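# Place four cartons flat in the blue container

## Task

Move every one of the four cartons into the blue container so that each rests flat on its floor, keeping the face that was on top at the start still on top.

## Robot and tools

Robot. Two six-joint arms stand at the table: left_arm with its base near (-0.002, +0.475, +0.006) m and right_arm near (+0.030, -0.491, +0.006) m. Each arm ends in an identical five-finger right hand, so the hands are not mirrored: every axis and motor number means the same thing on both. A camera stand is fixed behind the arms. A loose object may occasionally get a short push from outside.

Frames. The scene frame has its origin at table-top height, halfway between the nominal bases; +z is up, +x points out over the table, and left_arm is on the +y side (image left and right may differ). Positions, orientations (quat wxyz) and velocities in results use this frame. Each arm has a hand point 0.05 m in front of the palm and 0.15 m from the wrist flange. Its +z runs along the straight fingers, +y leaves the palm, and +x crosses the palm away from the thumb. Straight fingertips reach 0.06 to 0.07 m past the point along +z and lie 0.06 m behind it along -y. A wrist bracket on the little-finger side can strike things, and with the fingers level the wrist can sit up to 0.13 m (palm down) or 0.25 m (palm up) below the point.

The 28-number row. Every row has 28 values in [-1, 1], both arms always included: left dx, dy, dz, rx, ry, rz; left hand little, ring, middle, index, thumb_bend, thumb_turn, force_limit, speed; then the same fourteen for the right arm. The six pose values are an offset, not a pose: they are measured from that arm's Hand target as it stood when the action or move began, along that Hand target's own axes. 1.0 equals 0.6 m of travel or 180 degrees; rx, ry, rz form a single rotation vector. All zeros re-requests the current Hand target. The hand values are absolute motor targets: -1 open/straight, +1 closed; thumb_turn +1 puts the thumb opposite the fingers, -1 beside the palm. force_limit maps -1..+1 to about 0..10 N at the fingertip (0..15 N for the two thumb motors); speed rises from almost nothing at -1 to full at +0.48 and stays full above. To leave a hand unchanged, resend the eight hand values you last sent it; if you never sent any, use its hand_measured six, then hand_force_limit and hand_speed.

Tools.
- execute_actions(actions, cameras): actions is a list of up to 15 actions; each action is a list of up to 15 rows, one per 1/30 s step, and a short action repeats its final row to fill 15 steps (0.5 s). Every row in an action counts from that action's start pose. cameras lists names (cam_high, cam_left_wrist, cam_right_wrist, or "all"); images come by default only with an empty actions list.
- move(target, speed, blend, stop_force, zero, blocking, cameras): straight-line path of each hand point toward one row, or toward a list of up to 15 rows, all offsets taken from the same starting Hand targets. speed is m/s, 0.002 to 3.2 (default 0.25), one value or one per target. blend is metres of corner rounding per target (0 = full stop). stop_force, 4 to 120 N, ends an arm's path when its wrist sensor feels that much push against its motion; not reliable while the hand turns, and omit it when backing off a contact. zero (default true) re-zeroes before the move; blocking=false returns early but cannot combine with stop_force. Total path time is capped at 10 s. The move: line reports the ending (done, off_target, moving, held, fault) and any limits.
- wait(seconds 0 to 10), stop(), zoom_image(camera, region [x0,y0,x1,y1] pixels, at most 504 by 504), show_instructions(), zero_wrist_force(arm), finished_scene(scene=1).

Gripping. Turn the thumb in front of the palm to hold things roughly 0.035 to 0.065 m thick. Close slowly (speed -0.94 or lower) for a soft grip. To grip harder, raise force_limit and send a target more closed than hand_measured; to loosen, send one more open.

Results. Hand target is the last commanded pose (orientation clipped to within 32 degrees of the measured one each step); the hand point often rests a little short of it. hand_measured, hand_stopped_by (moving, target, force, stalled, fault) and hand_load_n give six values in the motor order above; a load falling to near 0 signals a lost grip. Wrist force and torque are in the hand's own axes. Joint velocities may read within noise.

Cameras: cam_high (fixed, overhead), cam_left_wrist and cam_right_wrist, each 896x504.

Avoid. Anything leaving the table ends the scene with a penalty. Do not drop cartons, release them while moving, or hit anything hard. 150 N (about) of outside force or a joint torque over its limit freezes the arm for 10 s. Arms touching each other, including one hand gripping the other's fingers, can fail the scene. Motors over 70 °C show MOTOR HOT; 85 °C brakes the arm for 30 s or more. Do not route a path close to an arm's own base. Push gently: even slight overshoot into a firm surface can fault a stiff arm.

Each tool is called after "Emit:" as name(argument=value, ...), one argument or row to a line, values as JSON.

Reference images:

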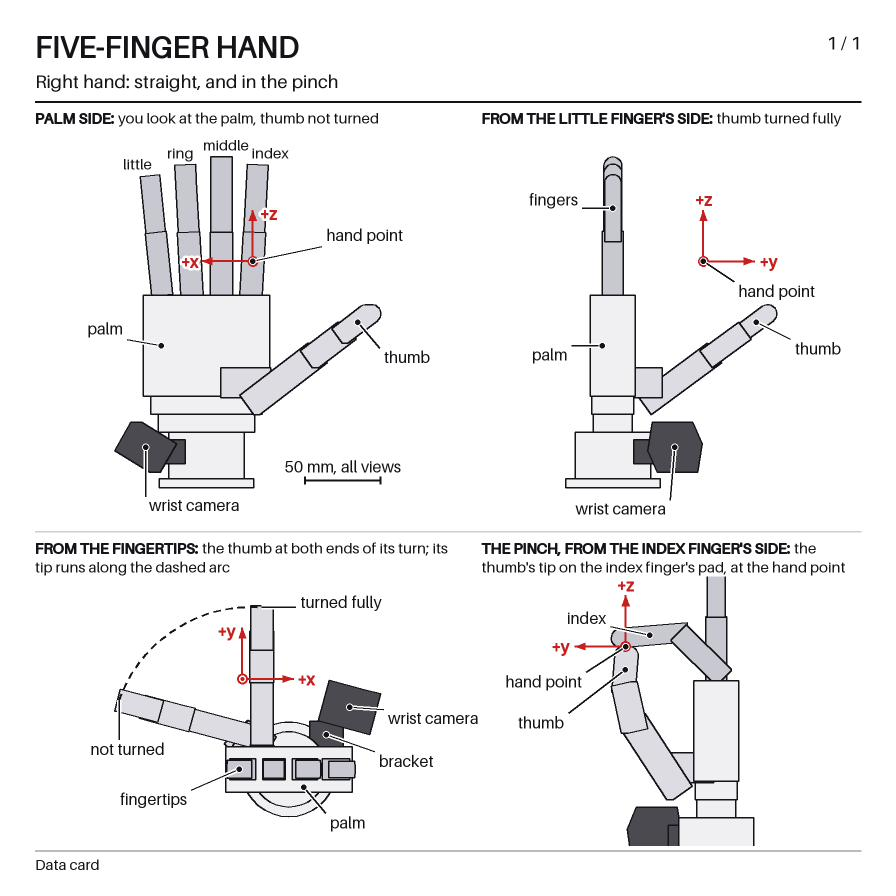

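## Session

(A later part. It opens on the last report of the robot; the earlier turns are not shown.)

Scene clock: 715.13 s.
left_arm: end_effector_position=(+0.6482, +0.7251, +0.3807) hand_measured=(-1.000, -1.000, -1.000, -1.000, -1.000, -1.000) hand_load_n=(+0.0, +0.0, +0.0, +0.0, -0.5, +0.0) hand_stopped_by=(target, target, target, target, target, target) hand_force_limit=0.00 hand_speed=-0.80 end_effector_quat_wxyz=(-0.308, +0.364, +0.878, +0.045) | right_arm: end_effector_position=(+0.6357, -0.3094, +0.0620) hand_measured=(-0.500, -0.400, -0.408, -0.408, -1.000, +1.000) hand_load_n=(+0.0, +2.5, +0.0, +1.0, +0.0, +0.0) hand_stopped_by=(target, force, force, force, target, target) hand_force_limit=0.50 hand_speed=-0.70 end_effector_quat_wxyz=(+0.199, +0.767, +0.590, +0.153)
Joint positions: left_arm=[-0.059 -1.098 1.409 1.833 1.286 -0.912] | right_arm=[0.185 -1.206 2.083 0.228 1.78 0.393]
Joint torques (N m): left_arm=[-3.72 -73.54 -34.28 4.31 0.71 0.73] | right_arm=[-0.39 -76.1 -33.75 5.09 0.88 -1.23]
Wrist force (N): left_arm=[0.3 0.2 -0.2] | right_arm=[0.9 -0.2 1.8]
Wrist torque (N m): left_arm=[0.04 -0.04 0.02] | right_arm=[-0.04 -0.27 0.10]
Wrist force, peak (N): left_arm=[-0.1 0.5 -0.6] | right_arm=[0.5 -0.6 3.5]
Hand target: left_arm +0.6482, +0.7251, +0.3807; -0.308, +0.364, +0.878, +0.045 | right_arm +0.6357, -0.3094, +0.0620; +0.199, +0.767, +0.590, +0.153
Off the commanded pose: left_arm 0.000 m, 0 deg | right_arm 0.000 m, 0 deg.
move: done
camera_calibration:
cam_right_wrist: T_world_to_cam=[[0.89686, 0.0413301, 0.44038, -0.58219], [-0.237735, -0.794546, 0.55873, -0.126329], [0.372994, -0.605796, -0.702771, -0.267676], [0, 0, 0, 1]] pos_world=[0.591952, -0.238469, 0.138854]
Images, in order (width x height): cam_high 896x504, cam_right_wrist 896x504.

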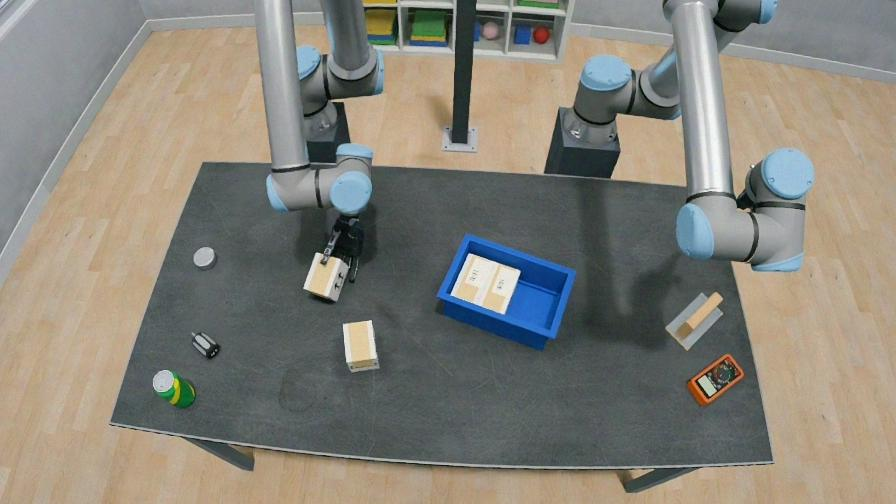

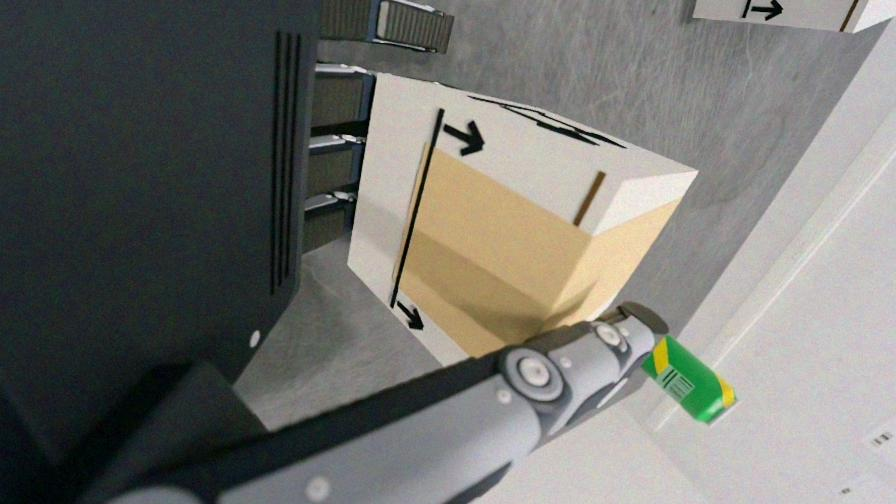

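Emit:
move(
  target=[0,0,0,0,0,0,-1,-1,-1,-1,-1,-1,0,-0.8,0,-0.0024,0.0044,0,0,0,-0.5,-0.3,-0.36,-0.36,-1,1,0.5,-0.7],
  speed=0.02,
)

Emit:
move(
  target=[0,0,0,0,0,0,-1,-1,-1,-1,-1,-1,0,-0.8,0,-0.2332,-0.1293,0,0,0,-0.5,-0.3,-0.36,-0.36,-1,1,0.5,-0.7],
  speed=0.4,
  cameras=["cam_high", "cam_right_wrist"],
)

Scene clock: 717.70 s.
left_arm: end_effector_position=(+0.6482, +0.7251, +0.3807) hand_measured=(-1.000, -1.000, -1.000, -1.000, -1.000, -1.000) hand_load_n=(+0.0, +0.0, +0.0, -0.5, +0.0, +0.0) hand_stopped_by=(target, target, target, target, target, target) hand_force_limit=0.00 hand_speed=-0.80 end_effector_quat_wxyz=(-0.308, +0.364, +0.878, +0.045) | right_arm: end_effector_position=(+0.6357, -0.3094, +0.0591) hand_measured=(-0.500, -0.400, -0.408, -0.408, -1.000, +1.000) hand_load_n=(+0.0, +2.5, +0.0, +0.0, -0.5, +0.0) hand_stopped_by=(target, force, force, force, target, target) hand_force_limit=0.50 hand_speed=-0.70 end_effector_quat_wxyz=(+0.199, +0.767, +0.590, +0.153)
Joint positions: left_arm=[-0.059 -1.098 1.409 1.833 1.286 -0.912] | right_arm=[0.185 -1.202 2.084 0.223 1.78 0.393]
Joint torques (N m): left_arm=[-3.11 -73.54 -34.33 4.53 0.71 0.76] | right_arm=[-0.05 -38.15 -17.93 -0.84 -0.68 -1.7]
Wrist force (N): left_arm=[0.0 0.0 -0.2] | right_arm=[0.6 -0.2 1.3]
Wrist torque (N m): left_arm=[0.00 0.01 -0.01] | right_arm=[-0.01 -0.19 0.09]
Wrist force, peak (N): left_arm=[-0.3 0.2 -0.6] | right_arm=[0.6 0.4 2.3]
Hand target: left_arm +0.6482, +0.7251, +0.3807; -0.308, +0.364, +0.878, +0.045 | right_arm +0.6357, -0.3094, +0.0589; +0.199, +0.767, +0.590, +0.153
Off the commanded pose: left_arm 0.000 m, 0 deg | right_arm 0.000 m, 0 deg.
move: done

Scene clock: 718.90 s.
left_arm: end_effector_position=(+0.6482, +0.7251, +0.3807) hand_measured=(-1.000, -1.000, -1.000, -1.000, -1.000, -1.000) hand_load_n=(+0.0, +0.0, +0.0, +0.0, +0.0, +0.0) hand_stopped_by=(target, target, target, target, target, target) hand_force_limit=0.00 hand_speed=-0.80 end_effector_quat_wxyz=(-0.308, +0.364, +0.878, +0.045) | right_arm: end_effector_position=(+0.4812, -0.2685, +0.0588) hand_measured=(-0.500, -0.400, -0.408, -0.408, -1.000, +1.000) hand_load_n=(+0.0, +0.5, +0.0, +0.0, -0.5, +0.0) hand_stopped_by=(target, force, force, force, target, target) hand_force_limit=0.50 hand_speed=-0.70 end_effector_quat_wxyz=(+0.199, +0.767, +0.590, +0.153)
Joint positions: left_arm=[-0.059 -1.098 1.409 1.833 1.286 -0.912] | right_arm=[0.378 -1.316 2.276 0.191 1.863 0.573]
Joint torques (N m): left_arm=[-2.53 -73.15 -34.11 4.55 0.72 0.72] | right_arm=[8.83 -61.3 -12.83 5.46 4.3 2.05]
Wrist force (N): left_arm=[0.0 0.3 -0.2] | right_arm=[1.1 2.2 0.0]
Wrist torque (N m): left_arm=[0.07 0.01 0.00] | right_arm=[0.20 -0.26 0.23]
Wrist force, peak (N): left_arm=[0.4 0.0 -0.6] | right_arm=[0.8 8.9 -6.1]
Hand target: left_arm +0.6482, +0.7251, +0.3807; -0.308, +0.364, +0.878, +0.045 | right_arm +0.4811, -0.2684, +0.0588; +0.199, +0.767, +0.590, +0.153
Off the commanded pose: left_arm 0.000 m, 0 deg | right_arm 0.000 m, 0 deg.
move: done
camera_calibration:
cam_right_wrist: T_world_to_cam=[[0.89686, 0.0413301, 0.44038, -0.443906], [-0.237735, -0.794546, 0.55873, -0.128774], [0.372994, -0.605796, -0.702771, -0.18752], [0, 0, 0, 1]] pos_world=[0.437452, -0.197569, 0.135654]
Images, in order (width x height): cam_high 896x504, cam_right_wrist 896x504.

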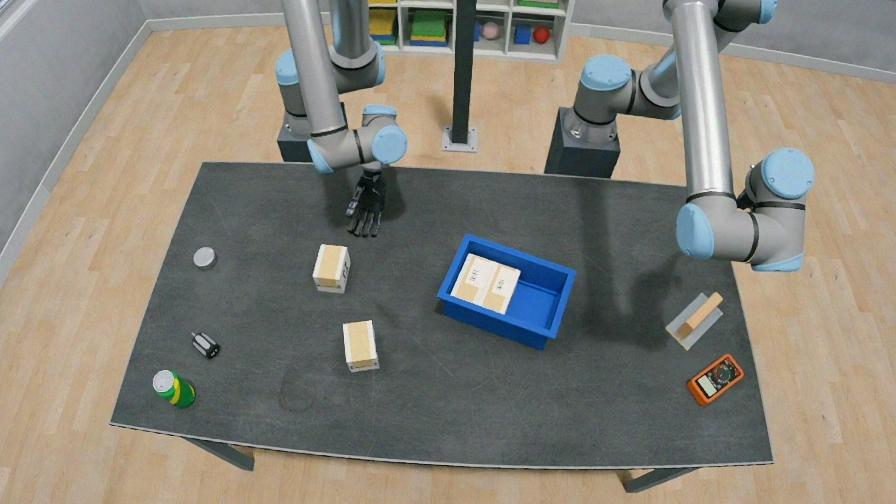

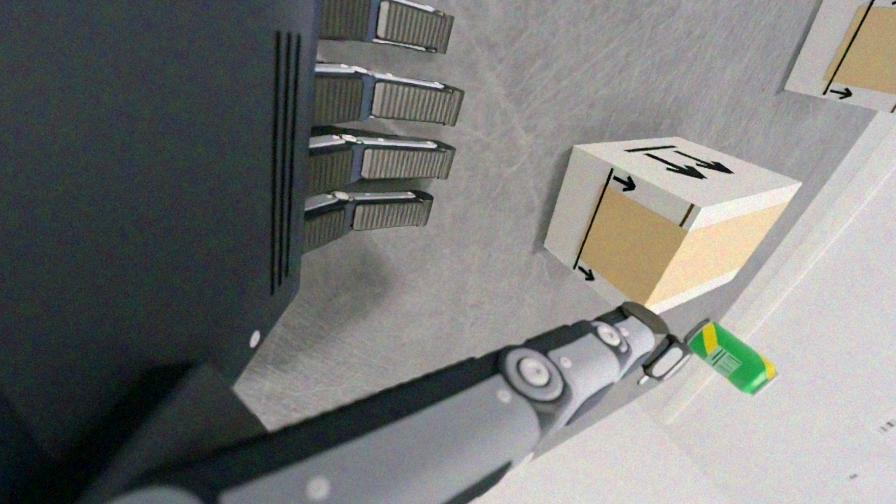

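Emit:
zoom_image(
  camera="cam_high",
  region=[290, 220, 400, 330],
)

Scaled by 4.582 from the camera's 896x504 image, which has a finer 1280x720 frame.

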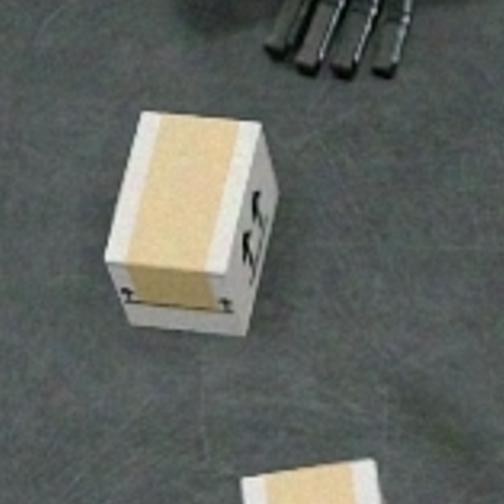

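Emit:
move(
  target=[0,0,0,0,0,0,-1,-1,-1,-1,-1,-1,0,-0.8,0,0.1293,-0.2332,0.4,0,0,-0.62,-0.62,-0.62,-0.62,-1,1,-0.4,-0.2],
  speed=0.3,
)

Scene clock: 734.73 s.
left_arm: end_effector_position=(+0.6482, +0.7251, +0.3807) hand_measured=(-1.000, -1.000, -1.000, -1.000, -1.000, -1.000) hand_load_n=(+0.0, +0.0, +0.0, +0.5, +0.0, +0.0) hand_stopped_by=(target, target, target, target, target, target) hand_force_limit=0.00 hand_speed=-0.80 end_effector_quat_wxyz=(-0.308, +0.364, +0.878, +0.045) | right_arm: end_effector_position=(+0.4810, -0.2685, +0.2188) hand_measured=(-0.620, -0.620, -0.620, -0.620, -1.000, +1.000) hand_load_n=(+0.0, +0.0, +0.0, +0.0, +0.0, +0.0) hand_stopped_by=(target, target, target, target, target, target) hand_force_limit=-0.40 hand_speed=-0.20 end_effector_quat_wxyz=(-0.290, +0.737, +0.568, -0.223) end_effector_velocity=(+0.000, +0.000, +0.001) end_effector_angular_velocity=(+0.000, +0.006, +0.000)
Joint positions: left_arm=[-0.059 -1.098 1.409 1.833 1.286 -0.912] | right_arm=[0.073 -1.137 1.834 1.596 1.347 0.246]
Joint velocities: left_arm=[within noise] | right_arm=[0 0.001 0 0.005 0 0]
Joint torques (N m): left_arm=[-2.8 -73.94 -34.01 4.58 0.83 0.83] | right_arm=[-16.71 -42.83 -38.33 6.28 -3.65 -2.35]
Wrist force (N): left_arm=[0.0 0.0 -0.4] | right_arm=[0.4 2.3 0.1]
Wrist torque (N m): left_arm=[0.02 0.01 -0.01] | right_arm=[0.07 -0.09 0.56]
Wrist force, peak (N): left_arm=[-0.1 0.4 -0.7] | right_arm=[-3.1 35.2 -24.1]
Hand target: left_arm +0.6482, +0.7251, +0.3807; -0.308, +0.364, +0.878, +0.045 | right_arm +0.4810, -0.2685, +0.2188; -0.290, +0.737, +0.568, -0.223
Off the commanded pose: left_arm 0.000 m, 0 deg | right_arm 0.000 m, 0 deg.
move: done

Emit:
move(
  target=[0,0,0,0,0,0,-1,-1,-1,-1,-1,-1,0,-0.8,0.022,0.1938,-0.138,0,0.2921,0.3133,-0.62,-0.62,-0.62,-0.62,-1,1,-0.4,-0.2],
  speed=0.3,
  cameras=["cam_high", "cam_right_wrist"],
)

Scene clock: 740.97 s.
left_arm: end_effector_position=(+0.6482, +0.7251, +0.3807) hand_measured=(-1.000, -1.000, -1.000, -1.000, -1.000, -1.000) hand_load_n=(+0.0, +0.0, +0.0, +0.0, +0.0, +0.0) hand_stopped_by=(target, target, target, target, target, target) hand_force_limit=0.00 hand_speed=-0.80 end_effector_quat_wxyz=(-0.308, +0.364, +0.878, +0.045) | right_arm: end_effector_position=(+0.6211, -0.2921, +0.2002) hand_measured=(-0.620, -0.620, -0.620, -0.620, -1.000, +1.000) hand_load_n=(+0.0, +0.0, +0.0, +0.0, +0.0, +0.0) hand_stopped_by=(target, target, target, target, target, target) hand_force_limit=-0.40 hand_speed=-0.20 end_effector_quat_wxyz=(-0.367, +0.930, -0.016, +0.007)
Joint positions: left_arm=[-0.059 -1.098 1.409 1.833 1.286 -0.912] | right_arm=[-0.187 -1.158 1.77 1.1 0.831 1.361]
Joint torques (N m): left_arm=[-2.59 -73.96 -34.05 4.43 0.82 0.7] | right_arm=[5.48 -82.86 -23.24 0.51 2.9 1.82]
Wrist force (N): left_arm=[-0.1 0.0 -0.3] | right_arm=[0.6 3.0 0.0]
Wrist torque (N m): left_arm=[0.02 0.03 -0.01] | right_arm=[0.21 -0.15 0.33]
Wrist force, peak (N): left_arm=[-0.3 0.5 -0.6] | right_arm=[-0.1 3.7 0.3]
Hand target: left_arm +0.6482, +0.7251, +0.3807; -0.308, +0.364, +0.878, +0.045 | right_arm +0.6211, -0.2920, +0.2002; -0.367, +0.930, -0.016, +0.007
Off the commanded pose: left_arm 0.000 m, 0 deg | right_arm 0.000 m, 0 deg.
move: done
camera_calibration:
cam_right_wrist: T_world_to_cam=[[0.247255, -0.691281, -0.678967, -0.217061], [-0.846027, -0.495606, 0.196503, 0.344469], [-0.472339, 0.525838, -0.707383, 0.701926], [0, 0, 0, 1]] pos_world=[0.676647, -0.348428, 0.281464]
Images, in order (width x height): cam_high 896x504, cam_right_wrist 896x504.

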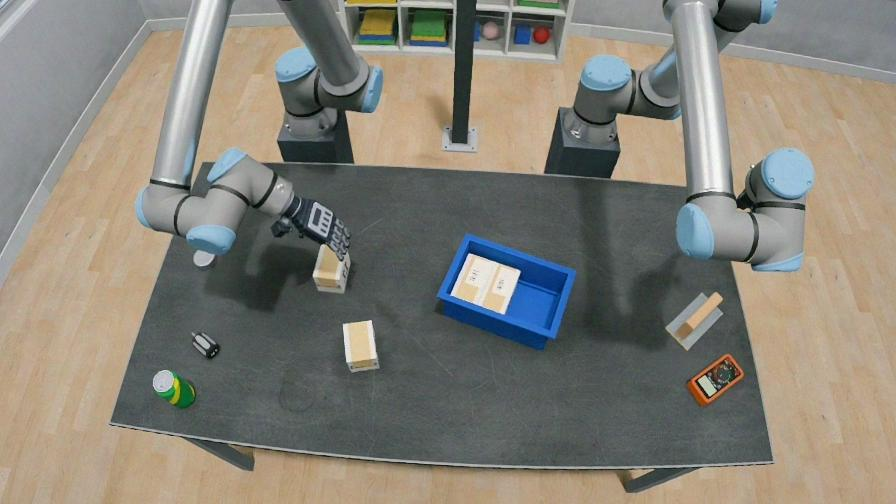

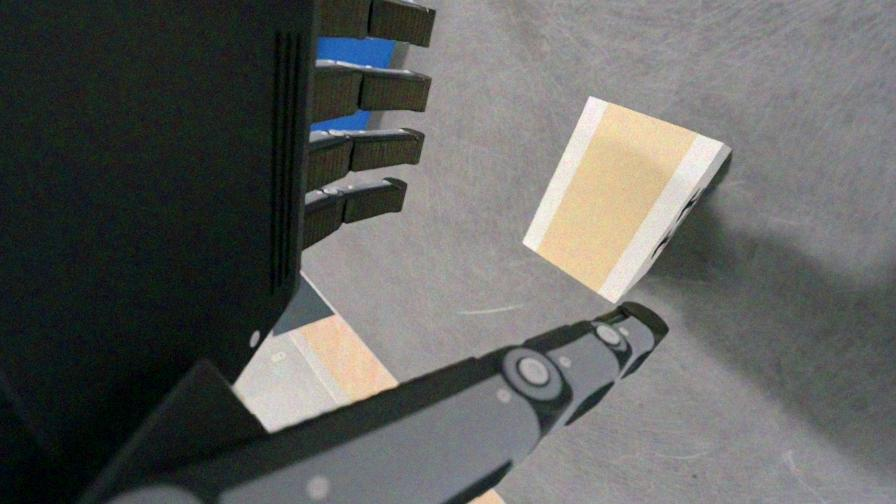

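Emit:
move(
  target=[
    [0,0,0,0,0,0,-1,-1,-1,-1,-1,-1,0,-0.8,0,0.0018,-0.0017,0,0,0,0.95,-0.62,-0.62,-0.62,-1,1,-0.4,0],
    [0,0,0,0,0,0,-1,-1,-1,-1,-1,-1,0,-0.8,0,0.1634,0.1716,0,0,0,0.95,-0.62,-0.62,-0.62,-1,1,-0.4,0],
  ],
  speed=0.1,
  cameras=["cam_right_wrist"],
)

Scene clock: 748.40 s.
left_arm: end_effector_position=(+0.6482, +0.7251, +0.3807) hand_measured=(-1.000, -1.000, -1.000, -1.000, -1.000, -1.000) hand_load_n=(+0.0, -0.5, +0.0, +0.0, +0.0, +0.0) hand_stopped_by=(target, target, target, target, target, target) hand_force_limit=0.00 hand_speed=-0.80 end_effector_quat_wxyz=(-0.308, +0.364, +0.878, +0.045) | right_arm: end_effector_position=(+0.6213, -0.2934, +0.0585) hand_measured=(+0.952, -0.620, -0.620, -0.620, -1.000, +1.000) hand_load_n=(-20.0, +0.0, +0.0, +0.0, +0.0, +0.0) hand_stopped_by=(target, target, target, target, target, target) hand_force_limit=-0.40 hand_speed=0.00 end_effector_quat_wxyz=(-0.367, +0.930, -0.016, +0.007)
Joint positions: left_arm=[-0.059 -1.098 1.409 1.833 1.286 -0.912] | right_arm=[-0.189 -1 1.838 0.876 0.831 1.358]
Joint torques (N m): left_arm=[-3.57 -74.32 -34.21 4.61 0.89 0.78] | right_arm=[1.96 -3.06 1.82 -7.72 7.66 3.96]
Wrist force (N): left_arm=[-0.3 0.0 -0.4] | right_arm=[2.3 -53.4 -48.7]
Wrist torque (N m): left_arm=[0.02 0.05 -0.02] | right_arm=[0.80 2.82 -2.75]
Wrist force, peak (N): left_arm=[-0.2 0.5 -0.5] | right_arm=[2.3 -53.4 -48.7]
Hand target: left_arm +0.6482, +0.7251, +0.3807; -0.308, +0.364, +0.878, +0.045 | right_arm +0.6212, -0.2934, +0.0580; -0.367, +0.930, -0.016, +0.007
Off the commanded pose: left_arm 0.000 m, 0 deg | right_arm 0.000 m, 0 deg.
move: done
camera_calibration:
cam_right_wrist: T_world_to_cam=[[0.24744, -0.691231, -0.67895, -0.314374], [-0.846135, -0.495559, 0.196154, 0.371845], [-0.472047, 0.525947, -0.707496, 0.60233], [0, 0, 0, 1]] pos_world=[0.676748, -0.349828, 0.139763]
Images, in order (width x height): cam_right_wrist 896x504.

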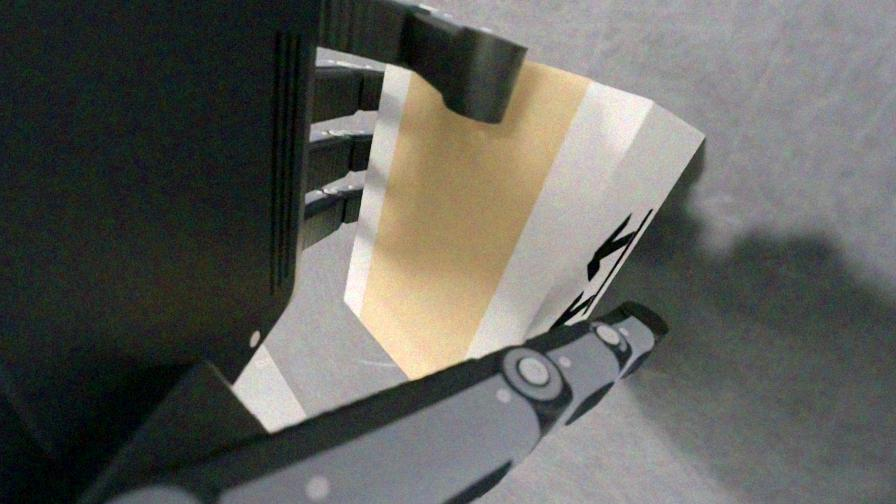

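Emit:
move(
  target=[0,0,0,0,0,0,-1,-1,-1,-1,-1,-1,0,-0.8,0,-0.0341,-0.0366,0,0,0,0.95,-0.62,-0.62,-0.62,-1,1,-0.4,0],
  speed=0.1,
  cameras=["cam_right_wrist"],
)

Scene clock: 750.43 s.
left_arm: end_effector_position=(+0.6482, +0.7251, +0.3807) hand_measured=(-1.000, -1.000, -1.000, -1.000, -1.000, -1.000) hand_load_n=(+0.0, +0.0, +0.0, +0.0, +0.0, +0.0) hand_stopped_by=(target, target, target, target, target, target) hand_force_limit=0.00 hand_speed=-0.80 end_effector_quat_wxyz=(-0.308, +0.364, +0.878, +0.045) | right_arm: end_effector_position=(+0.6212, -0.2934, +0.0879) hand_measured=(+0.950, -0.620, -0.620, -0.620, -1.000, +1.000) hand_load_n=(+0.0, +0.0, +0.0, +0.0, +0.0, +0.0) hand_stopped_by=(target, target, target, target, target, target) hand_force_limit=-0.40 hand_speed=0.00 end_effector_quat_wxyz=(-0.367, +0.930, -0.016, +0.007)
Joint positions: left_arm=[-0.059 -1.098 1.409 1.833 1.286 -0.912] | right_arm=[-0.189 -1.036 1.829 0.921 0.831 1.358]
Joint torques (N m): left_arm=[-2.31 -73.47 -34.56 4.4 0.86 0.74] | right_arm=[-7.46 -89.31 -35.57 6.91 -4.62 -1.77]
Wrist force (N): left_arm=[-0.2 0.4 -0.5] | right_arm=[0.2 3.0 0.2]
Wrist torque (N m): left_arm=[0.08 0.04 -0.01] | right_arm=[0.19 -0.10 0.38]
Wrist force, peak (N): left_arm=[-0.2 0.6 -0.6] | right_arm=[3.6 -62.6 -56.2]
Hand target: left_arm +0.6482, +0.7251, +0.3807; -0.308, +0.364, +0.878, +0.045 | right_arm +0.6212, -0.2935, +0.0881; -0.367, +0.930, -0.016, +0.007
Off the commanded pose: left_arm 0.000 m, 0 deg | right_arm 0.000 m, 0 deg.
move: done
camera_calibration:
cam_right_wrist: T_world_to_cam=[[0.247175, -0.691327, -0.678948, -0.294242], [-0.84605, -0.495541, 0.196567, 0.36587], [-0.472339, 0.525838, -0.707383, 0.623224], [0, 0, 0, 1]] pos_world=[0.676647, -0.349828, 0.169164]
Images, in order (width x height): cam_right_wrist 896x504.

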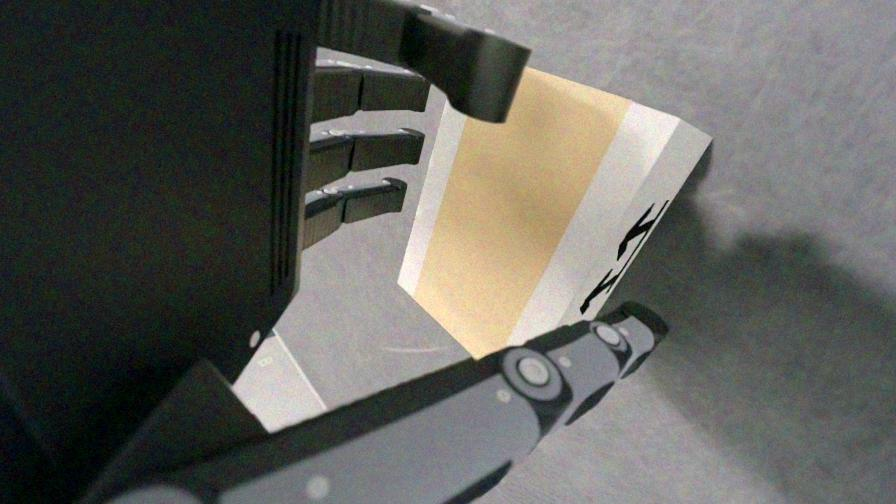

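Emit:
move(
  target=[0,0,0,0,0,0,-1,-1,-1,-1,-1,-1,0,-0.8,-0.0125,0,0,0.0333,0,0,-0.62,-0.62,-0.62,-0.62,-1,1,-0.4,0],
  speed=0.1,
)

Emit:
move(
  target=[0,0,0,0,0,0,-1,-1,-1,-1,-1,-1,0,-0.8,0,0.0379,0.0329,0,0,0,-0.62,-0.62,-0.62,-0.62,-1,1,-0.4,0],
  speed=0.05,
  stop_force=6,
  cameras=["cam_right_wrist"],
)

Scene clock: 758.10 s.
left_arm: end_effector_position=(+0.6482, +0.7251, +0.3807) hand_measured=(-1.000, -1.000, -1.000, -1.000, -1.000, -1.000) hand_load_n=(+0.0, +0.0, +0.0, +0.0, -0.5, +0.0) hand_stopped_by=(target, target, target, target, target, target) hand_force_limit=0.00 hand_speed=-0.80 end_effector_quat_wxyz=(-0.308, +0.364, +0.878, +0.045) | right_arm: end_effector_position=(+0.6137, -0.2932, +0.0881) hand_measured=(+0.048, -0.620, -0.620, -0.620, -1.000, +1.000) hand_load_n=(-18.5, +0.0, +0.0, +0.0, +0.0, +0.0) hand_stopped_by=(stalled, target, target, target, target, target) hand_force_limit=-0.40 hand_speed=0.00 end_effector_quat_wxyz=(-0.415, +0.910, -0.015, +0.007)
Joint positions: left_arm=[-0.059 -1.098 1.409 1.833 1.286 -0.912] | right_arm=[-0.231 -1.02 1.862 0.95 0.738 1.273]
Joint torques (N m): left_arm=[-2.63 -72.98 -34.23 4.39 0.92 0.75] | right_arm=[-11.36 -34.9 -2.23 6.37 -0.6 -2.1]
Wrist force (N): left_arm=[0.2 0.2 -0.4] | right_arm=[9.7 -13.2 -18.0]
Wrist torque (N m): left_arm=[0.05 -0.03 0.02] | right_arm=[0.43 1.21 -0.52]
Wrist force, peak (N): left_arm=[0.0 0.2 -0.7] | right_arm=[10.0 -13.3 -18.1]
Hand target: left_arm +0.6482, +0.7251, +0.3807; -0.308, +0.364, +0.878, +0.045 | right_arm +0.6137, -0.2932, +0.0880; -0.415, +0.910, -0.015, +0.007
Off the commanded pose: left_arm 0.000 m, 0 deg | right_arm 0.000 m, 0 deg.
move: done

Scene clock: 759.33 s.
left_arm: end_effector_position=(+0.6482, +0.7251, +0.3807) hand_measured=(-1.000, -1.000, -1.000, -1.000, -1.000, -1.000) hand_load_n=(+0.0, +0.0, +0.0, +0.0, +0.0, +0.0) hand_stopped_by=(target, target, target, target, target, target) hand_force_limit=0.00 hand_speed=-0.80 end_effector_quat_wxyz=(-0.308, +0.364, +0.878, +0.045) | right_arm: end_effector_position=(+0.6137, -0.2932, +0.0878) hand_measured=(+0.048, -0.620, -0.620, -0.620, -1.000, +1.000) hand_load_n=(-20.0, +0.0, +0.0, +0.0, +0.0, +0.0) hand_stopped_by=(stalled, target, target, target, target, target) hand_force_limit=-0.40 hand_speed=0.00 end_effector_quat_wxyz=(-0.415, +0.910, -0.015, +0.007)
Joint positions: left_arm=[-0.059 -1.098 1.409 1.833 1.286 -0.912] | right_arm=[-0.231 -1.019 1.863 0.95 0.738 1.273]
Joint torques (N m): left_arm=[-2.85 -73.06 -34.19 4.42 0.92 0.78] | right_arm=[-8.13 -69.21 -19.98 6 7.71 2.64]
Wrist force (N): left_arm=[0.1 0.1 0.0] | right_arm=[11.2 -17.6 -20.7]
Wrist torque (N m): left_arm=[0.01 -0.02 0.00] | right_arm=[0.47 1.37 -0.77]
Wrist force, peak (N): left_arm=[0.2 -0.1 -0.7] | right_arm=[11.7 -28.6 -26.5]
Hand target: left_arm +0.6482, +0.7251, +0.3807; -0.308, +0.364, +0.878, +0.045 | right_arm +0.6137, -0.2932, +0.0878; -0.415, +0.910, -0.015, +0.007 (not the last commanded pose)
Off the commanded pose: left_arm 0.000 m, 0 deg | right_arm 0.030 m, 0 deg.
move: contact (right_arm)
camera_calibration:
cam_right_wrist: T_world_to_cam=[[0.249562, -0.616758, -0.746545, -0.265942], [-0.846629, -0.513181, 0.140945, 0.359709], [-0.470041, 0.596872, -0.650235, 0.633873], [0, 0, 0, 1]] pos_world=[0.668855, -0.357766, 0.162929]
Images, in order (width x height): cam_right_wrist 896x504.

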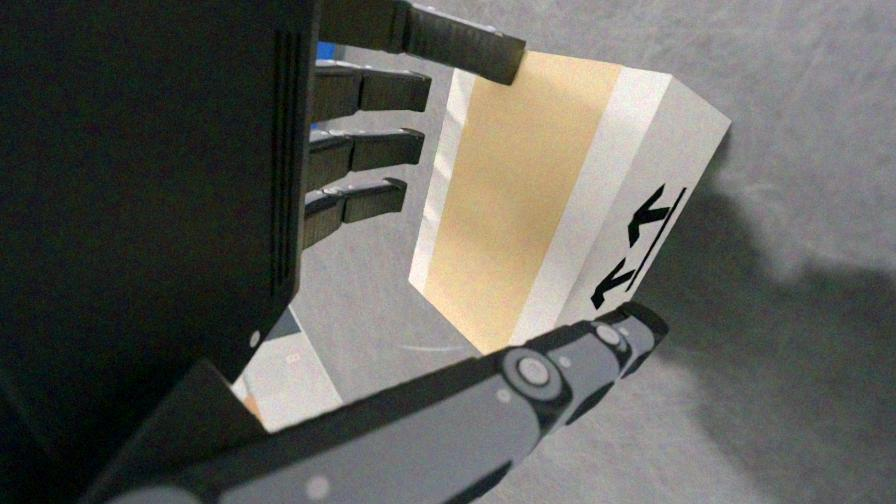

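Emit:
move(
  target=[0,0,0,0,0,0,-1,-1,-1,-1,-1,-1,0,-0.8,0,-0.0755,-0.0656,0,0,0,-0.62,-0.62,-0.62,-0.62,-1,1,-0.4,0],
  speed=0.1,
)

Emit:
move(
  target=[0,0,0,0,0,0,-1,-1,-1,-1,-1,-1,0,-0.8,0,0,0,0,0,0,-0.6,-0.62,-0.62,-0.62,-1,1,-0.4,0],
  speed=0.1,
  cameras=["cam_high", "cam_right_wrist"],
)

Scene clock: 761.90 s.
left_arm: end_effector_position=(+0.6482, +0.7251, +0.3807) hand_measured=(-1.000, -1.000, -1.000, -1.000, -1.000, -1.000) hand_load_n=(+0.0, +0.0, +0.0, +0.0, +0.0, +0.0) hand_stopped_by=(target, target, target, target, target, target) hand_force_limit=0.00 hand_speed=-0.80 end_effector_quat_wxyz=(-0.308, +0.364, +0.878, +0.045) | right_arm: end_effector_position=(+0.6136, -0.2931, +0.1476) hand_measured=(+0.046, -0.620, -0.620, -0.620, -1.000, +1.000) hand_load_n=(+0.0, +0.0, -0.5, +0.0, +0.0, +0.0) hand_stopped_by=(stalled, target, target, target, target, target) hand_force_limit=-0.40 hand_speed=0.00 end_effector_quat_wxyz=(-0.415, +0.910, -0.015, +0.007)
Joint positions: left_arm=[-0.059 -1.098 1.409 1.833 1.286 -0.912] | right_arm=[-0.231 -1.092 1.84 1.045 0.738 1.273]
Joint torques (N m): left_arm=[-3.58 -73.37 -34.54 4.46 0.91 0.85] | right_arm=[-14.78 -87.76 -37.55 6.83 -2.52 -2.45]
Wrist force (N): left_arm=[0.0 0.3 0.2] | right_arm=[0.4 2.8 0.0]
Wrist torque (N m): left_arm=[0.03 0.00 0.01] | right_arm=[0.12 -0.14 0.36]
Wrist force, peak (N): left_arm=[-0.3 0.5 -0.5] | right_arm=[11.4 -17.8 -21.2]
Hand target: left_arm +0.6482, +0.7251, +0.3807; -0.308, +0.364, +0.878, +0.045 | right_arm +0.6136, -0.2932, +0.1478; -0.415, +0.910, -0.015, +0.007
Off the commanded pose: left_arm 0.000 m, 0 deg | right_arm 0.000 m, 0 deg.
move: done

Scene clock: 762.43 s.
left_arm: end_effector_position=(+0.6482, +0.7251, +0.3807) hand_measured=(-1.000, -1.000, -1.000, -1.000, -1.000, -1.000) hand_load_n=(+0.0, +0.0, -0.5, +0.0, +0.0, +0.0) hand_stopped_by=(target, target, target, target, target, target) hand_force_limit=0.00 hand_speed=-0.80 end_effector_quat_wxyz=(-0.308, +0.364, +0.878, +0.045) | right_arm: end_effector_position=(+0.6136, -0.2932, +0.1478) hand_measured=(-0.600, -0.620, -0.620, -0.620, -1.000, +1.000) hand_load_n=(+0.0, +0.0, +0.0, +0.0, -0.5, +0.0) hand_stopped_by=(target, target, target, target, target, target) hand_force_limit=-0.40 hand_speed=0.00 end_effector_quat_wxyz=(-0.415, +0.910, -0.015, +0.007)
Joint positions: left_arm=[-0.059 -1.098 1.409 1.833 1.286 -0.912] | right_arm=[-0.231 -1.092 1.84 1.045 0.738 1.273]
Joint torques (N m): left_arm=[-1.9 -73.79 -34.92 4.47 0.83 0.71] | right_arm=[-14.81 -84.87 -37.19 7.17 0.37 -2.34]
Wrist force (N): left_arm=[0.1 0.4 -0.3] | right_arm=[0.6 3.3 -0.2]
Wrist torque (N m): left_arm=[0.08 -0.02 0.02] | right_arm=[0.20 -0.16 0.41]
Wrist force, peak (N): left_arm=[0.0 0.6 0.0] | right_arm=[0.2 3.3 -0.1]
Hand target: left_arm +0.6482, +0.7251, +0.3807; -0.308, +0.364, +0.878, +0.045 | right_arm +0.6136, -0.2932, +0.1478; -0.415, +0.910, -0.015, +0.007
Off the commanded pose: left_arm 0.000 m, 0 deg | right_arm 0.000 m, 0 deg.
move: done
camera_calibration:
cam_right_wrist: T_world_to_cam=[[0.249625, -0.616719, -0.746555, -0.221176], [-0.84661, -0.513227, 0.140889, 0.351236], [-0.470041, 0.596872, -0.650235, 0.672887], [0, 0, 0, 1]] pos_world=[0.668855, -0.357766, 0.222929]
Images, in order (width x height): cam_high 896x504, cam_right_wrist 896x504.

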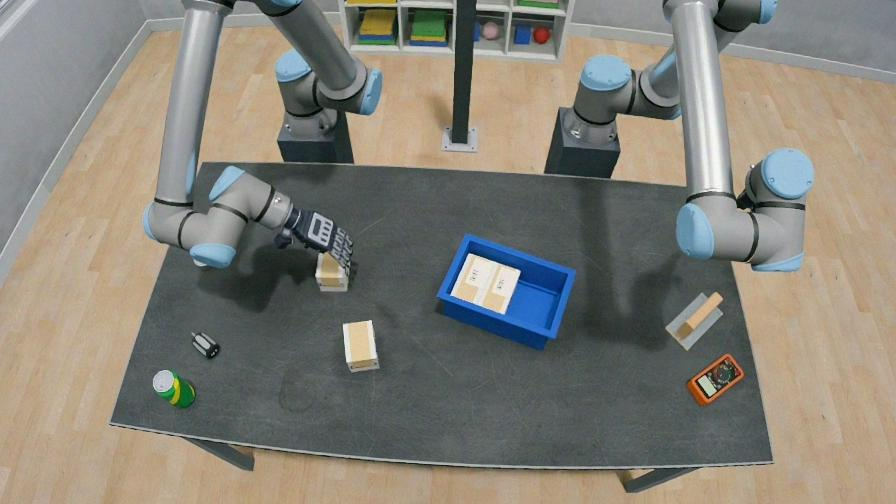

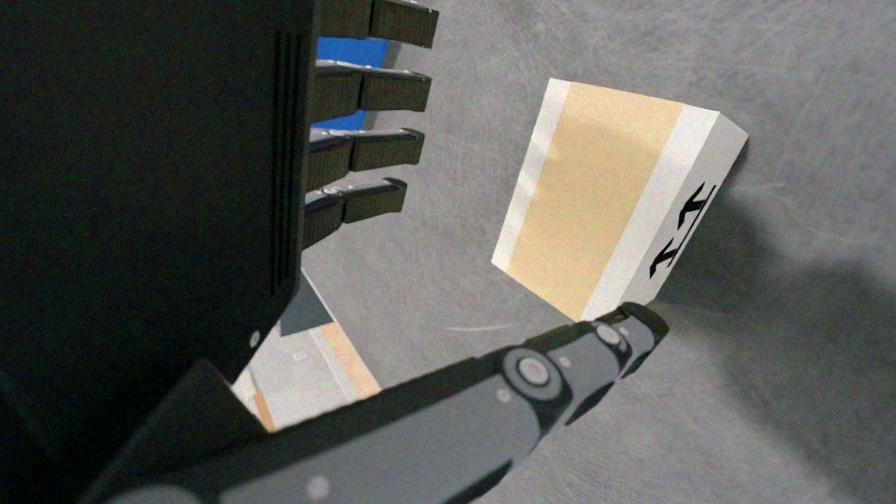

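Emit:
move(
  target=[
    [0,0,0,0,0,0,-1,-1,-1,-1,-1,-1,0,-0.8,-0.0057,-0.0035,0.004,0,-0.0222,-0.0193,-0.6,-0.62,-0.62,-0.62,-1,1,-0.4,0],
    [0,0,0,0,0,0,-1,-1,-1,-1,-1,-1,0,-0.8,-0.0057,0.1095,0.1022,0,-0.0222,-0.0193,-0.6,-0.62,-0.62,-0.62,-1,1,-0.4,0],
  ],
  speed=[0.1, 0.07],
  stop_force=7,
  cameras=["cam_high", "cam_right_wrist"],
)

Scene clock: 770.60 s.
left_arm: end_effector_position=(+0.6482, +0.7251, +0.3807) hand_measured=(-1.000, -1.000, -1.000, -1.000, -1.000, -1.000) hand_load_n=(+0.0, +0.0, +0.0, +0.0, +0.0, +0.0) hand_stopped_by=(target, target, target, target, target, target) hand_force_limit=0.00 hand_speed=-0.80 end_effector_quat_wxyz=(-0.308, +0.364, +0.878, +0.045) | right_arm: end_effector_position=(+0.6104, -0.2899, +0.0580) hand_measured=(-0.600, -0.620, -0.620, -0.620, -1.000, +1.000) hand_load_n=(+0.0, +0.0, +0.0, +0.0, +0.0, +0.0) hand_stopped_by=(target, target, target, target, target, target) hand_force_limit=-0.40 hand_speed=0.00 end_effector_quat_wxyz=(-0.415, +0.910, +0.027, -0.012)
Joint positions: left_arm=[-0.059 -1.098 1.409 1.833 1.286 -0.912] | right_arm=[-0.216 -0.957 1.85 0.981 0.758 1.163]
Joint torques (N m): left_arm=[-2.48 -72.85 -34.34 4.43 0.92 0.74] | right_arm=[5.35 -50.55 -13.82 0.21 -2.55 2.04]
Wrist force (N): left_arm=[-0.1 0.2 -0.2] | right_arm=[0.1 3.3 -0.2]
Wrist torque (N m): left_arm=[0.04 0.01 -0.01] | right_arm=[0.18 -0.13 0.51]
Wrist force, peak (N): left_arm=[0.0 0.5 -0.8] | right_arm=[0.4 3.7 -0.2]
Hand target: left_arm +0.6482, +0.7251, +0.3807; -0.308, +0.364, +0.878, +0.045 | right_arm +0.6104, -0.2899, +0.0580; -0.415, +0.910, +0.027, -0.012
Off the commanded pose: left_arm 0.000 m, 0 deg | right_arm 0.000 m, 0 deg.
move: done
camera_calibration:
cam_right_wrist: T_world_to_cam=[[0.305398, -0.591132, -0.746522, -0.311988], [-0.795647, -0.589122, 0.141001, 0.309677], [-0.523143, 0.550906, -0.650249, 0.630066], [0, 0, 0, 1]] pos_world=[0.671289, -0.349096, 0.133129]
Images, in order (width x height): cam_high 896x504, cam_right_wrist 896x504.

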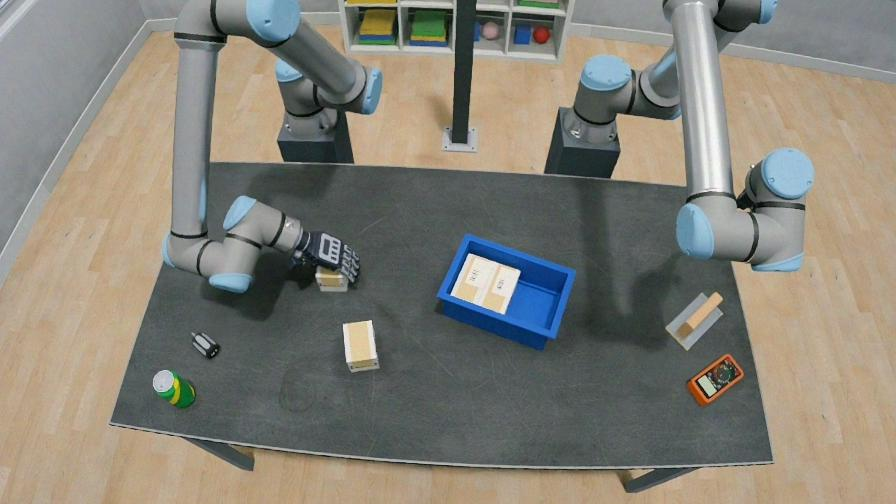

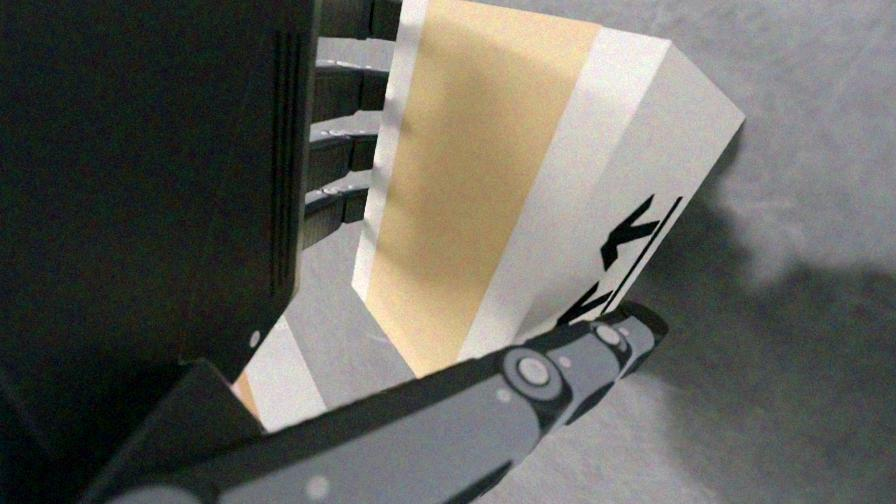

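Emit:
move(
  target=[0,0,0,0,0,0,-1,-1,-1,-1,-1,-1,0,-0.8,0,0,0,0,0,0,-0.45,-0.45,-0.26,-0.26,-0.78,1,0.1,-0.92],
  speed=0.06,
)

Emit:
move(
  target=[0,0,0,0,0,0,-1,-1,-1,-1,-1,-1,0,-0.8,0,0,0,0,0,0,-0.45,-0.45,-0.26,-0.26,-0.6,1,1,-0.94],
  speed=0.06,
)

Emit:
move(
  target=[0,0,0,0,0,0,-1,-1,-1,-1,-1,-1,0,-0.8,0,0,0,0,0,0,-0.45,-0.22,-0.26,-0.26,-0.6,1,-0.4,-0.94],
  speed=0.06,
  cameras=["cam_right_wrist"],
)

Scene clock: 774.83 s.
left_arm: end_effector_position=(+0.6482, +0.7251, +0.3807) hand_measured=(-1.000, -1.000, -1.000, -1.000, -1.000, -1.000) hand_load_n=(+0.0, +0.0, +0.0, +0.0, +0.0, +0.0) hand_stopped_by=(target, target, target, target, target, target) hand_force_limit=0.00 hand_speed=-0.80 end_effector_quat_wxyz=(-0.308, +0.364, +0.878, +0.045) | right_arm: end_effector_position=(+0.6104, -0.2899, +0.0580) hand_measured=(-0.450, -0.450, -0.292, -0.286, -0.836, +1.000) hand_load_n=(+0.0, +0.0, +4.5, +7.5, +9.5, -1.0) hand_stopped_by=(target, target, force, force, force, target) hand_force_limit=0.10 hand_speed=-0.92 end_effector_quat_wxyz=(-0.415, +0.910, +0.027, -0.012)
Joint positions: left_arm=[-0.059 -1.098 1.409 1.833 1.286 -0.912] | right_arm=[-0.216 -0.957 1.85 0.981 0.758 1.163]
Joint torques (N m): left_arm=[-1.59 -74.11 -34.76 4.47 0.97 0.72] | right_arm=[3.96 -49.89 -15.2 0.91 -4.36 2.08]
Wrist force (N): left_arm=[0.3 0.0 -0.3] | right_arm=[0.0 2.5 -0.2]
Wrist torque (N m): left_arm=[0.02 -0.04 0.01] | right_arm=[0.13 -0.16 0.52]
Wrist force, peak (N): left_arm=[0.2 0.2 -0.6] | right_arm=[0.4 3.8 -0.5]
Hand target: left_arm +0.6482, +0.7251, +0.3807; -0.308, +0.364, +0.878, +0.045 | right_arm +0.6104, -0.2899, +0.0580; -0.415, +0.910, +0.027, -0.012
Off the commanded pose: left_arm 0.000 m, 0 deg | right_arm 0.000 m, 0 deg.
move: done

Scene clock: 775.33 s.
left_arm: end_effector_position=(+0.6482, +0.7251, +0.3807) hand_measured=(-1.000, -1.000, -1.000, -1.000, -1.000, -1.000) hand_load_n=(+0.0, +0.0, +0.0, +0.0, +0.0, +0.0) hand_stopped_by=(target, target, target, target, target, target) hand_force_limit=0.00 hand_speed=-0.80 end_effector_quat_wxyz=(-0.308, +0.364, +0.878, +0.045) | right_arm: end_effector_position=(+0.6104, -0.2899, +0.0580) hand_measured=(-0.450, -0.450, -0.292, -0.286, -0.822, +1.000) hand_load_n=(+0.0, +0.0, +7.0, +9.5, +14.0, -1.0) hand_stopped_by=(target, target, force, force, force, target) hand_force_limit=1.00 hand_speed=-0.94 end_effector_quat_wxyz=(-0.415, +0.910, +0.027, -0.012)
Joint positions: left_arm=[-0.059 -1.098 1.409 1.833 1.286 -0.912] | right_arm=[-0.216 -0.957 1.85 0.981 0.758 1.163]
Joint torques (N m): left_arm=[-3.7 -73.75 -34.23 4.58 0.92 0.73] | right_arm=[5.84 -51.46 -15.35 0.76 -3.88 2.2]
Wrist force (N): left_arm=[0.0 0.0 -0.2] | right_arm=[-0.1 3.9 0.8]
Wrist torque (N m): left_arm=[0.01 0.00 -0.01] | right_arm=[0.14 -0.11 0.51]
Wrist force, peak (N): left_arm=[0.2 0.1 -0.5] | right_arm=[0.3 5.0 0.5]
Hand target: left_arm +0.6482, +0.7251, +0.3807; -0.308, +0.364, +0.878, +0.045 | right_arm +0.6104, -0.2899, +0.0580; -0.415, +0.910, +0.027, -0.012
Off the commanded pose: left_arm 0.000 m, 0 deg | right_arm 0.000 m, 0 deg.
move: done

Scene clock: 776.57 s.
left_arm: end_effector_position=(+0.6482, +0.7251, +0.3807) hand_measured=(-1.000, -1.000, -1.000, -1.000, -1.000, -1.000) hand_load_n=(+0.0, +0.0, +0.0, +0.0, +0.0, +0.0) hand_stopped_by=(target, target, target, target, target, target) hand_force_limit=0.00 hand_speed=-0.80 end_effector_quat_wxyz=(-0.308, +0.364, +0.878, +0.045) | right_arm: end_effector_position=(+0.6104, -0.2899, +0.0580) hand_measured=(-0.450, -0.288, -0.292, -0.286, -0.822, +1.000) hand_load_n=(+0.0, +3.5, +5.5, +8.5, +15.0, -0.5) hand_stopped_by=(target, force, force, force, force, target) hand_force_limit=-0.40 hand_speed=-0.94 end_effector_quat_wxyz=(-0.415, +0.910, +0.027, -0.012)
Joint positions: left_arm=[-0.059 -1.098 1.409 1.833 1.286 -0.912] | right_arm=[-0.216 -0.957 1.85 0.981 0.758 1.163]
Joint torques (N m): left_arm=[-3.26 -73.18 -35.06 4.37 1.15 0.69] | right_arm=[6.34 -54.6 -15.79 1.38 -3.69 2.01]
Wrist force (N): left_arm=[0.1 0.3 -0.4] | right_arm=[1.1 4.0 0.5]
Wrist torque (N m): left_arm=[0.07 0.00 0.01] | right_arm=[0.19 -0.22 0.54]
Wrist force, peak (N): left_arm=[0.2 -0.1 -0.7] | right_arm=[0.4 4.5 0.7]
Hand target: left_arm +0.6482, +0.7251, +0.3807; -0.308, +0.364, +0.878, +0.045 | right_arm +0.6104, -0.2899, +0.0580; -0.415, +0.910, +0.027, -0.012
Off the commanded pose: left_arm 0.000 m, 0 deg | right_arm 0.000 m, 0 deg.
move: done
camera_calibration:
cam_right_wrist: T_world_to_cam=[[0.305398, -0.591132, -0.746522, -0.311988], [-0.795647, -0.589122, 0.141001, 0.309677], [-0.523143, 0.550906, -0.650249, 0.630066], [0, 0, 0, 1]] pos_world=[0.671289, -0.349096, 0.133129]
Images, in order (width x height): cam_right_wrist 896x504.

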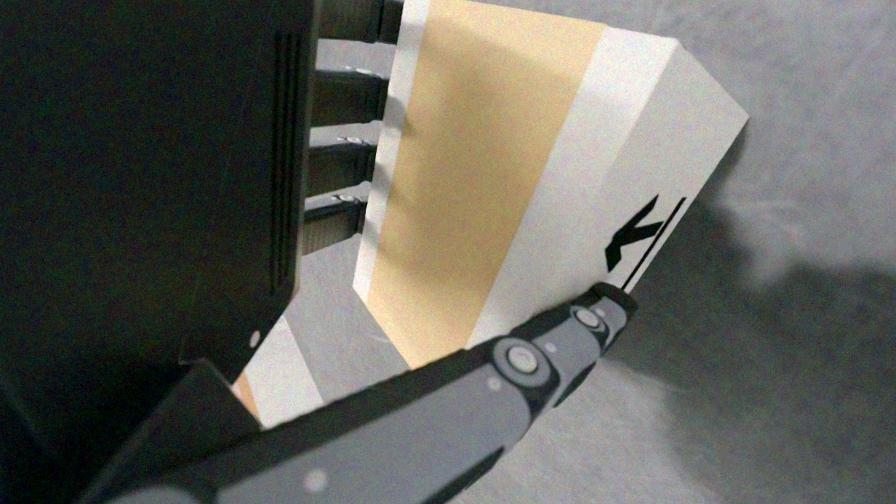

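Emit:
move(
  target=[0,0,0,0,0,0,-1,-1,-1,-1,-1,-1,0,-0.8,0,-0.0189,-0.0164,0,0,0,-0.45,-0.22,-0.26,-0.26,-0.6,1,-0.4,-0.94],
  speed=0.02,
  cameras=["cam_right_wrist"],
)

Scene clock: 780.87 s.
left_arm: end_effector_position=(+0.6482, +0.7251, +0.3807) hand_measured=(-1.000, -1.000, -1.000, -1.000, -1.000, -1.000) hand_load_n=(+0.0, +0.0, +0.0, +0.0, +0.0, +0.0) hand_stopped_by=(target, target, target, target, target, target) hand_force_limit=0.00 hand_speed=-0.80 end_effector_quat_wxyz=(-0.308, +0.364, +0.878, +0.045) | right_arm: end_effector_position=(+0.6104, -0.2899, +0.0728) hand_measured=(-0.450, -0.288, -0.292, -0.286, -0.822, +1.000) hand_load_n=(+0.0, +3.0, +5.5, +9.0, +15.5, +0.5) hand_stopped_by=(target, force, force, force, force, target) hand_force_limit=-0.40 hand_speed=-0.94 end_effector_quat_wxyz=(-0.415, +0.910, +0.027, -0.012) end_effector_velocity=(-0.001, +0.000, +0.002) end_effector_angular_velocity=(+0.001, +0.005, +0.000)
Joint positions: left_arm=[-0.059 -1.098 1.409 1.833 1.286 -0.912] | right_arm=[-0.216 -0.977 1.848 1.003 0.758 1.163]
Joint velocities: left_arm=[within noise] | right_arm=[0 -0.002 0.001 0.005 0 0.001]
Joint torques (N m): left_arm=[-2.9 -73.64 -34.22 4.49 0.87 0.81] | right_arm=[2.12 -99.8 -34.13 7.79 -3.38 1.62]
Wrist force (N): left_arm=[-0.3 0.0 -0.4] | right_arm=[0.3 5.8 2.2]
Wrist torque (N m): left_arm=[0.02 0.05 -0.02] | right_arm=[0.24 -0.22 0.56]
Wrist force, peak (N): left_arm=[-0.5 0.3 -0.6] | right_arm=[0.3 6.1 2.3]
Hand target: left_arm +0.6482, +0.7251, +0.3807; -0.308, +0.364, +0.878, +0.045 | right_arm +0.6104, -0.2899, +0.0730; -0.415, +0.910, +0.027, -0.012
Off the commanded pose: left_arm 0.000 m, 0 deg | right_arm 0.000 m, 0 deg.
move: done
camera_calibration:
cam_right_wrist: T_world_to_cam=[[0.305398, -0.591132, -0.746522, -0.300939], [-0.795647, -0.589122, 0.141001, 0.30759], [-0.523143, 0.550906, -0.650249, 0.63969], [0, 0, 0, 1]] pos_world=[0.671289, -0.349096, 0.147929]
Images, in order (width x height): cam_right_wrist 896x504.

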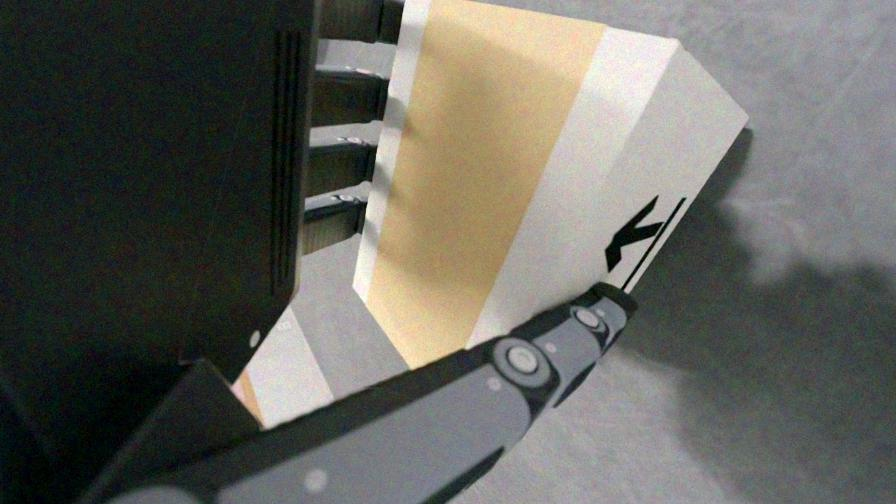

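Emit:
move(
  target=[
    [0,0,0,0,0,0,-1,-1,-1,-1,-1,-1,0,-0.8,0,-0.1537,-0.1336,0,0,0,-0.45,-0.22,-0.26,-0.26,-0.6,1,-0.4,-0.94],
    [0,0,0,0,0,0,-1,-1,-1,-1,-1,-1,0,-0.8,0.2273,-0.6957,0.4899,0,-0.2864,-0.2489,-0.45,-0.22,-0.26,-0.26,-0.6,1,-0.4,-0.94],
  ],
  speed=[0.08, 0.18],
  blend=0.02,
  cameras=["cam_high", "cam_right_wrist"],
)

Scene clock: 791.63 s.
left_arm: end_effector_position=(+0.6482, +0.7251, +0.3807) hand_measured=(-1.000, -1.000, -1.000, -1.000, -1.000, -1.000) hand_load_n=(+0.0, +0.0, +0.0, +0.0, +0.0, +0.0) hand_stopped_by=(target, target, target, target, target, target) hand_force_limit=0.00 hand_speed=-0.80 end_effector_quat_wxyz=(-0.308, +0.364, +0.878, +0.045) | right_arm: end_effector_position=(+0.7173, +0.2127, +0.1953) hand_measured=(-0.450, -0.288, -0.292, -0.286, -0.822, +1.000) hand_load_n=(+0.0, +2.5, +5.5, +9.0, +15.0, +0.0) hand_stopped_by=(target, force, force, force, force, target) hand_force_limit=-0.40 hand_speed=-0.94 end_effector_quat_wxyz=(-0.336, +0.738, +0.533, -0.242)
Joint positions: left_arm=[-0.059 -1.098 1.409 1.833 1.286 -0.912] | right_arm=[0.517 -0.199 0.138 2.288 0.976 0.628]
Joint torques (N m): left_arm=[-2.74 -74.32 -34.32 4.4 0.97 0.61] | right_arm=[8.1 -103.56 -49.8 7.86 2.86 -2.42]
Wrist force (N): left_arm=[0.0 0.3 -0.4] | right_arm=[0.1 5.8 1.7]
Wrist torque (N m): left_arm=[0.07 0.00 0.01] | right_arm=[0.36 -0.11 0.65]
Wrist force, peak (N): left_arm=[-0.3 0.3 -0.7] | right_arm=[0.7 6.8 2.2]
Hand target: left_arm +0.6482, +0.7251, +0.3807; -0.308, +0.364, +0.878, +0.045 | right_arm +0.7175, +0.2129, +0.1953; -0.336, +0.738, +0.533, -0.243
Off the commanded pose: left_arm 0.000 m, 0 deg | right_arm 0.000 m, 0 deg.
move: done
camera_calibration:
cam_right_wrist: T_world_to_cam=[[0.662738, 0.0650884, -0.746017, -0.341036], [0.252689, -0.957224, 0.140966, -0.00216656], [-0.70493, -0.281934, -0.650836, 0.806103], [0, 0, 0, 1]] pos_world=[0.794811, 0.247391, 0.270528]
Images, in order (width x height): cam_high 896x504, cam_right_wrist 896x504.

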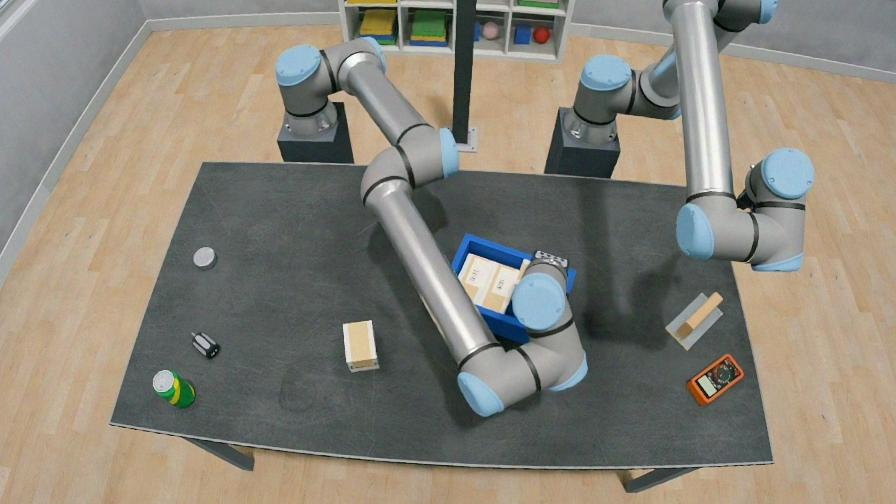

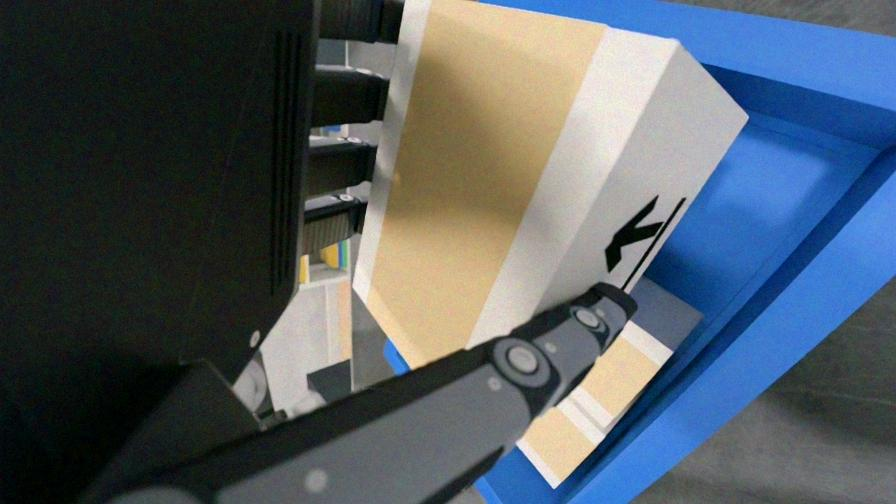

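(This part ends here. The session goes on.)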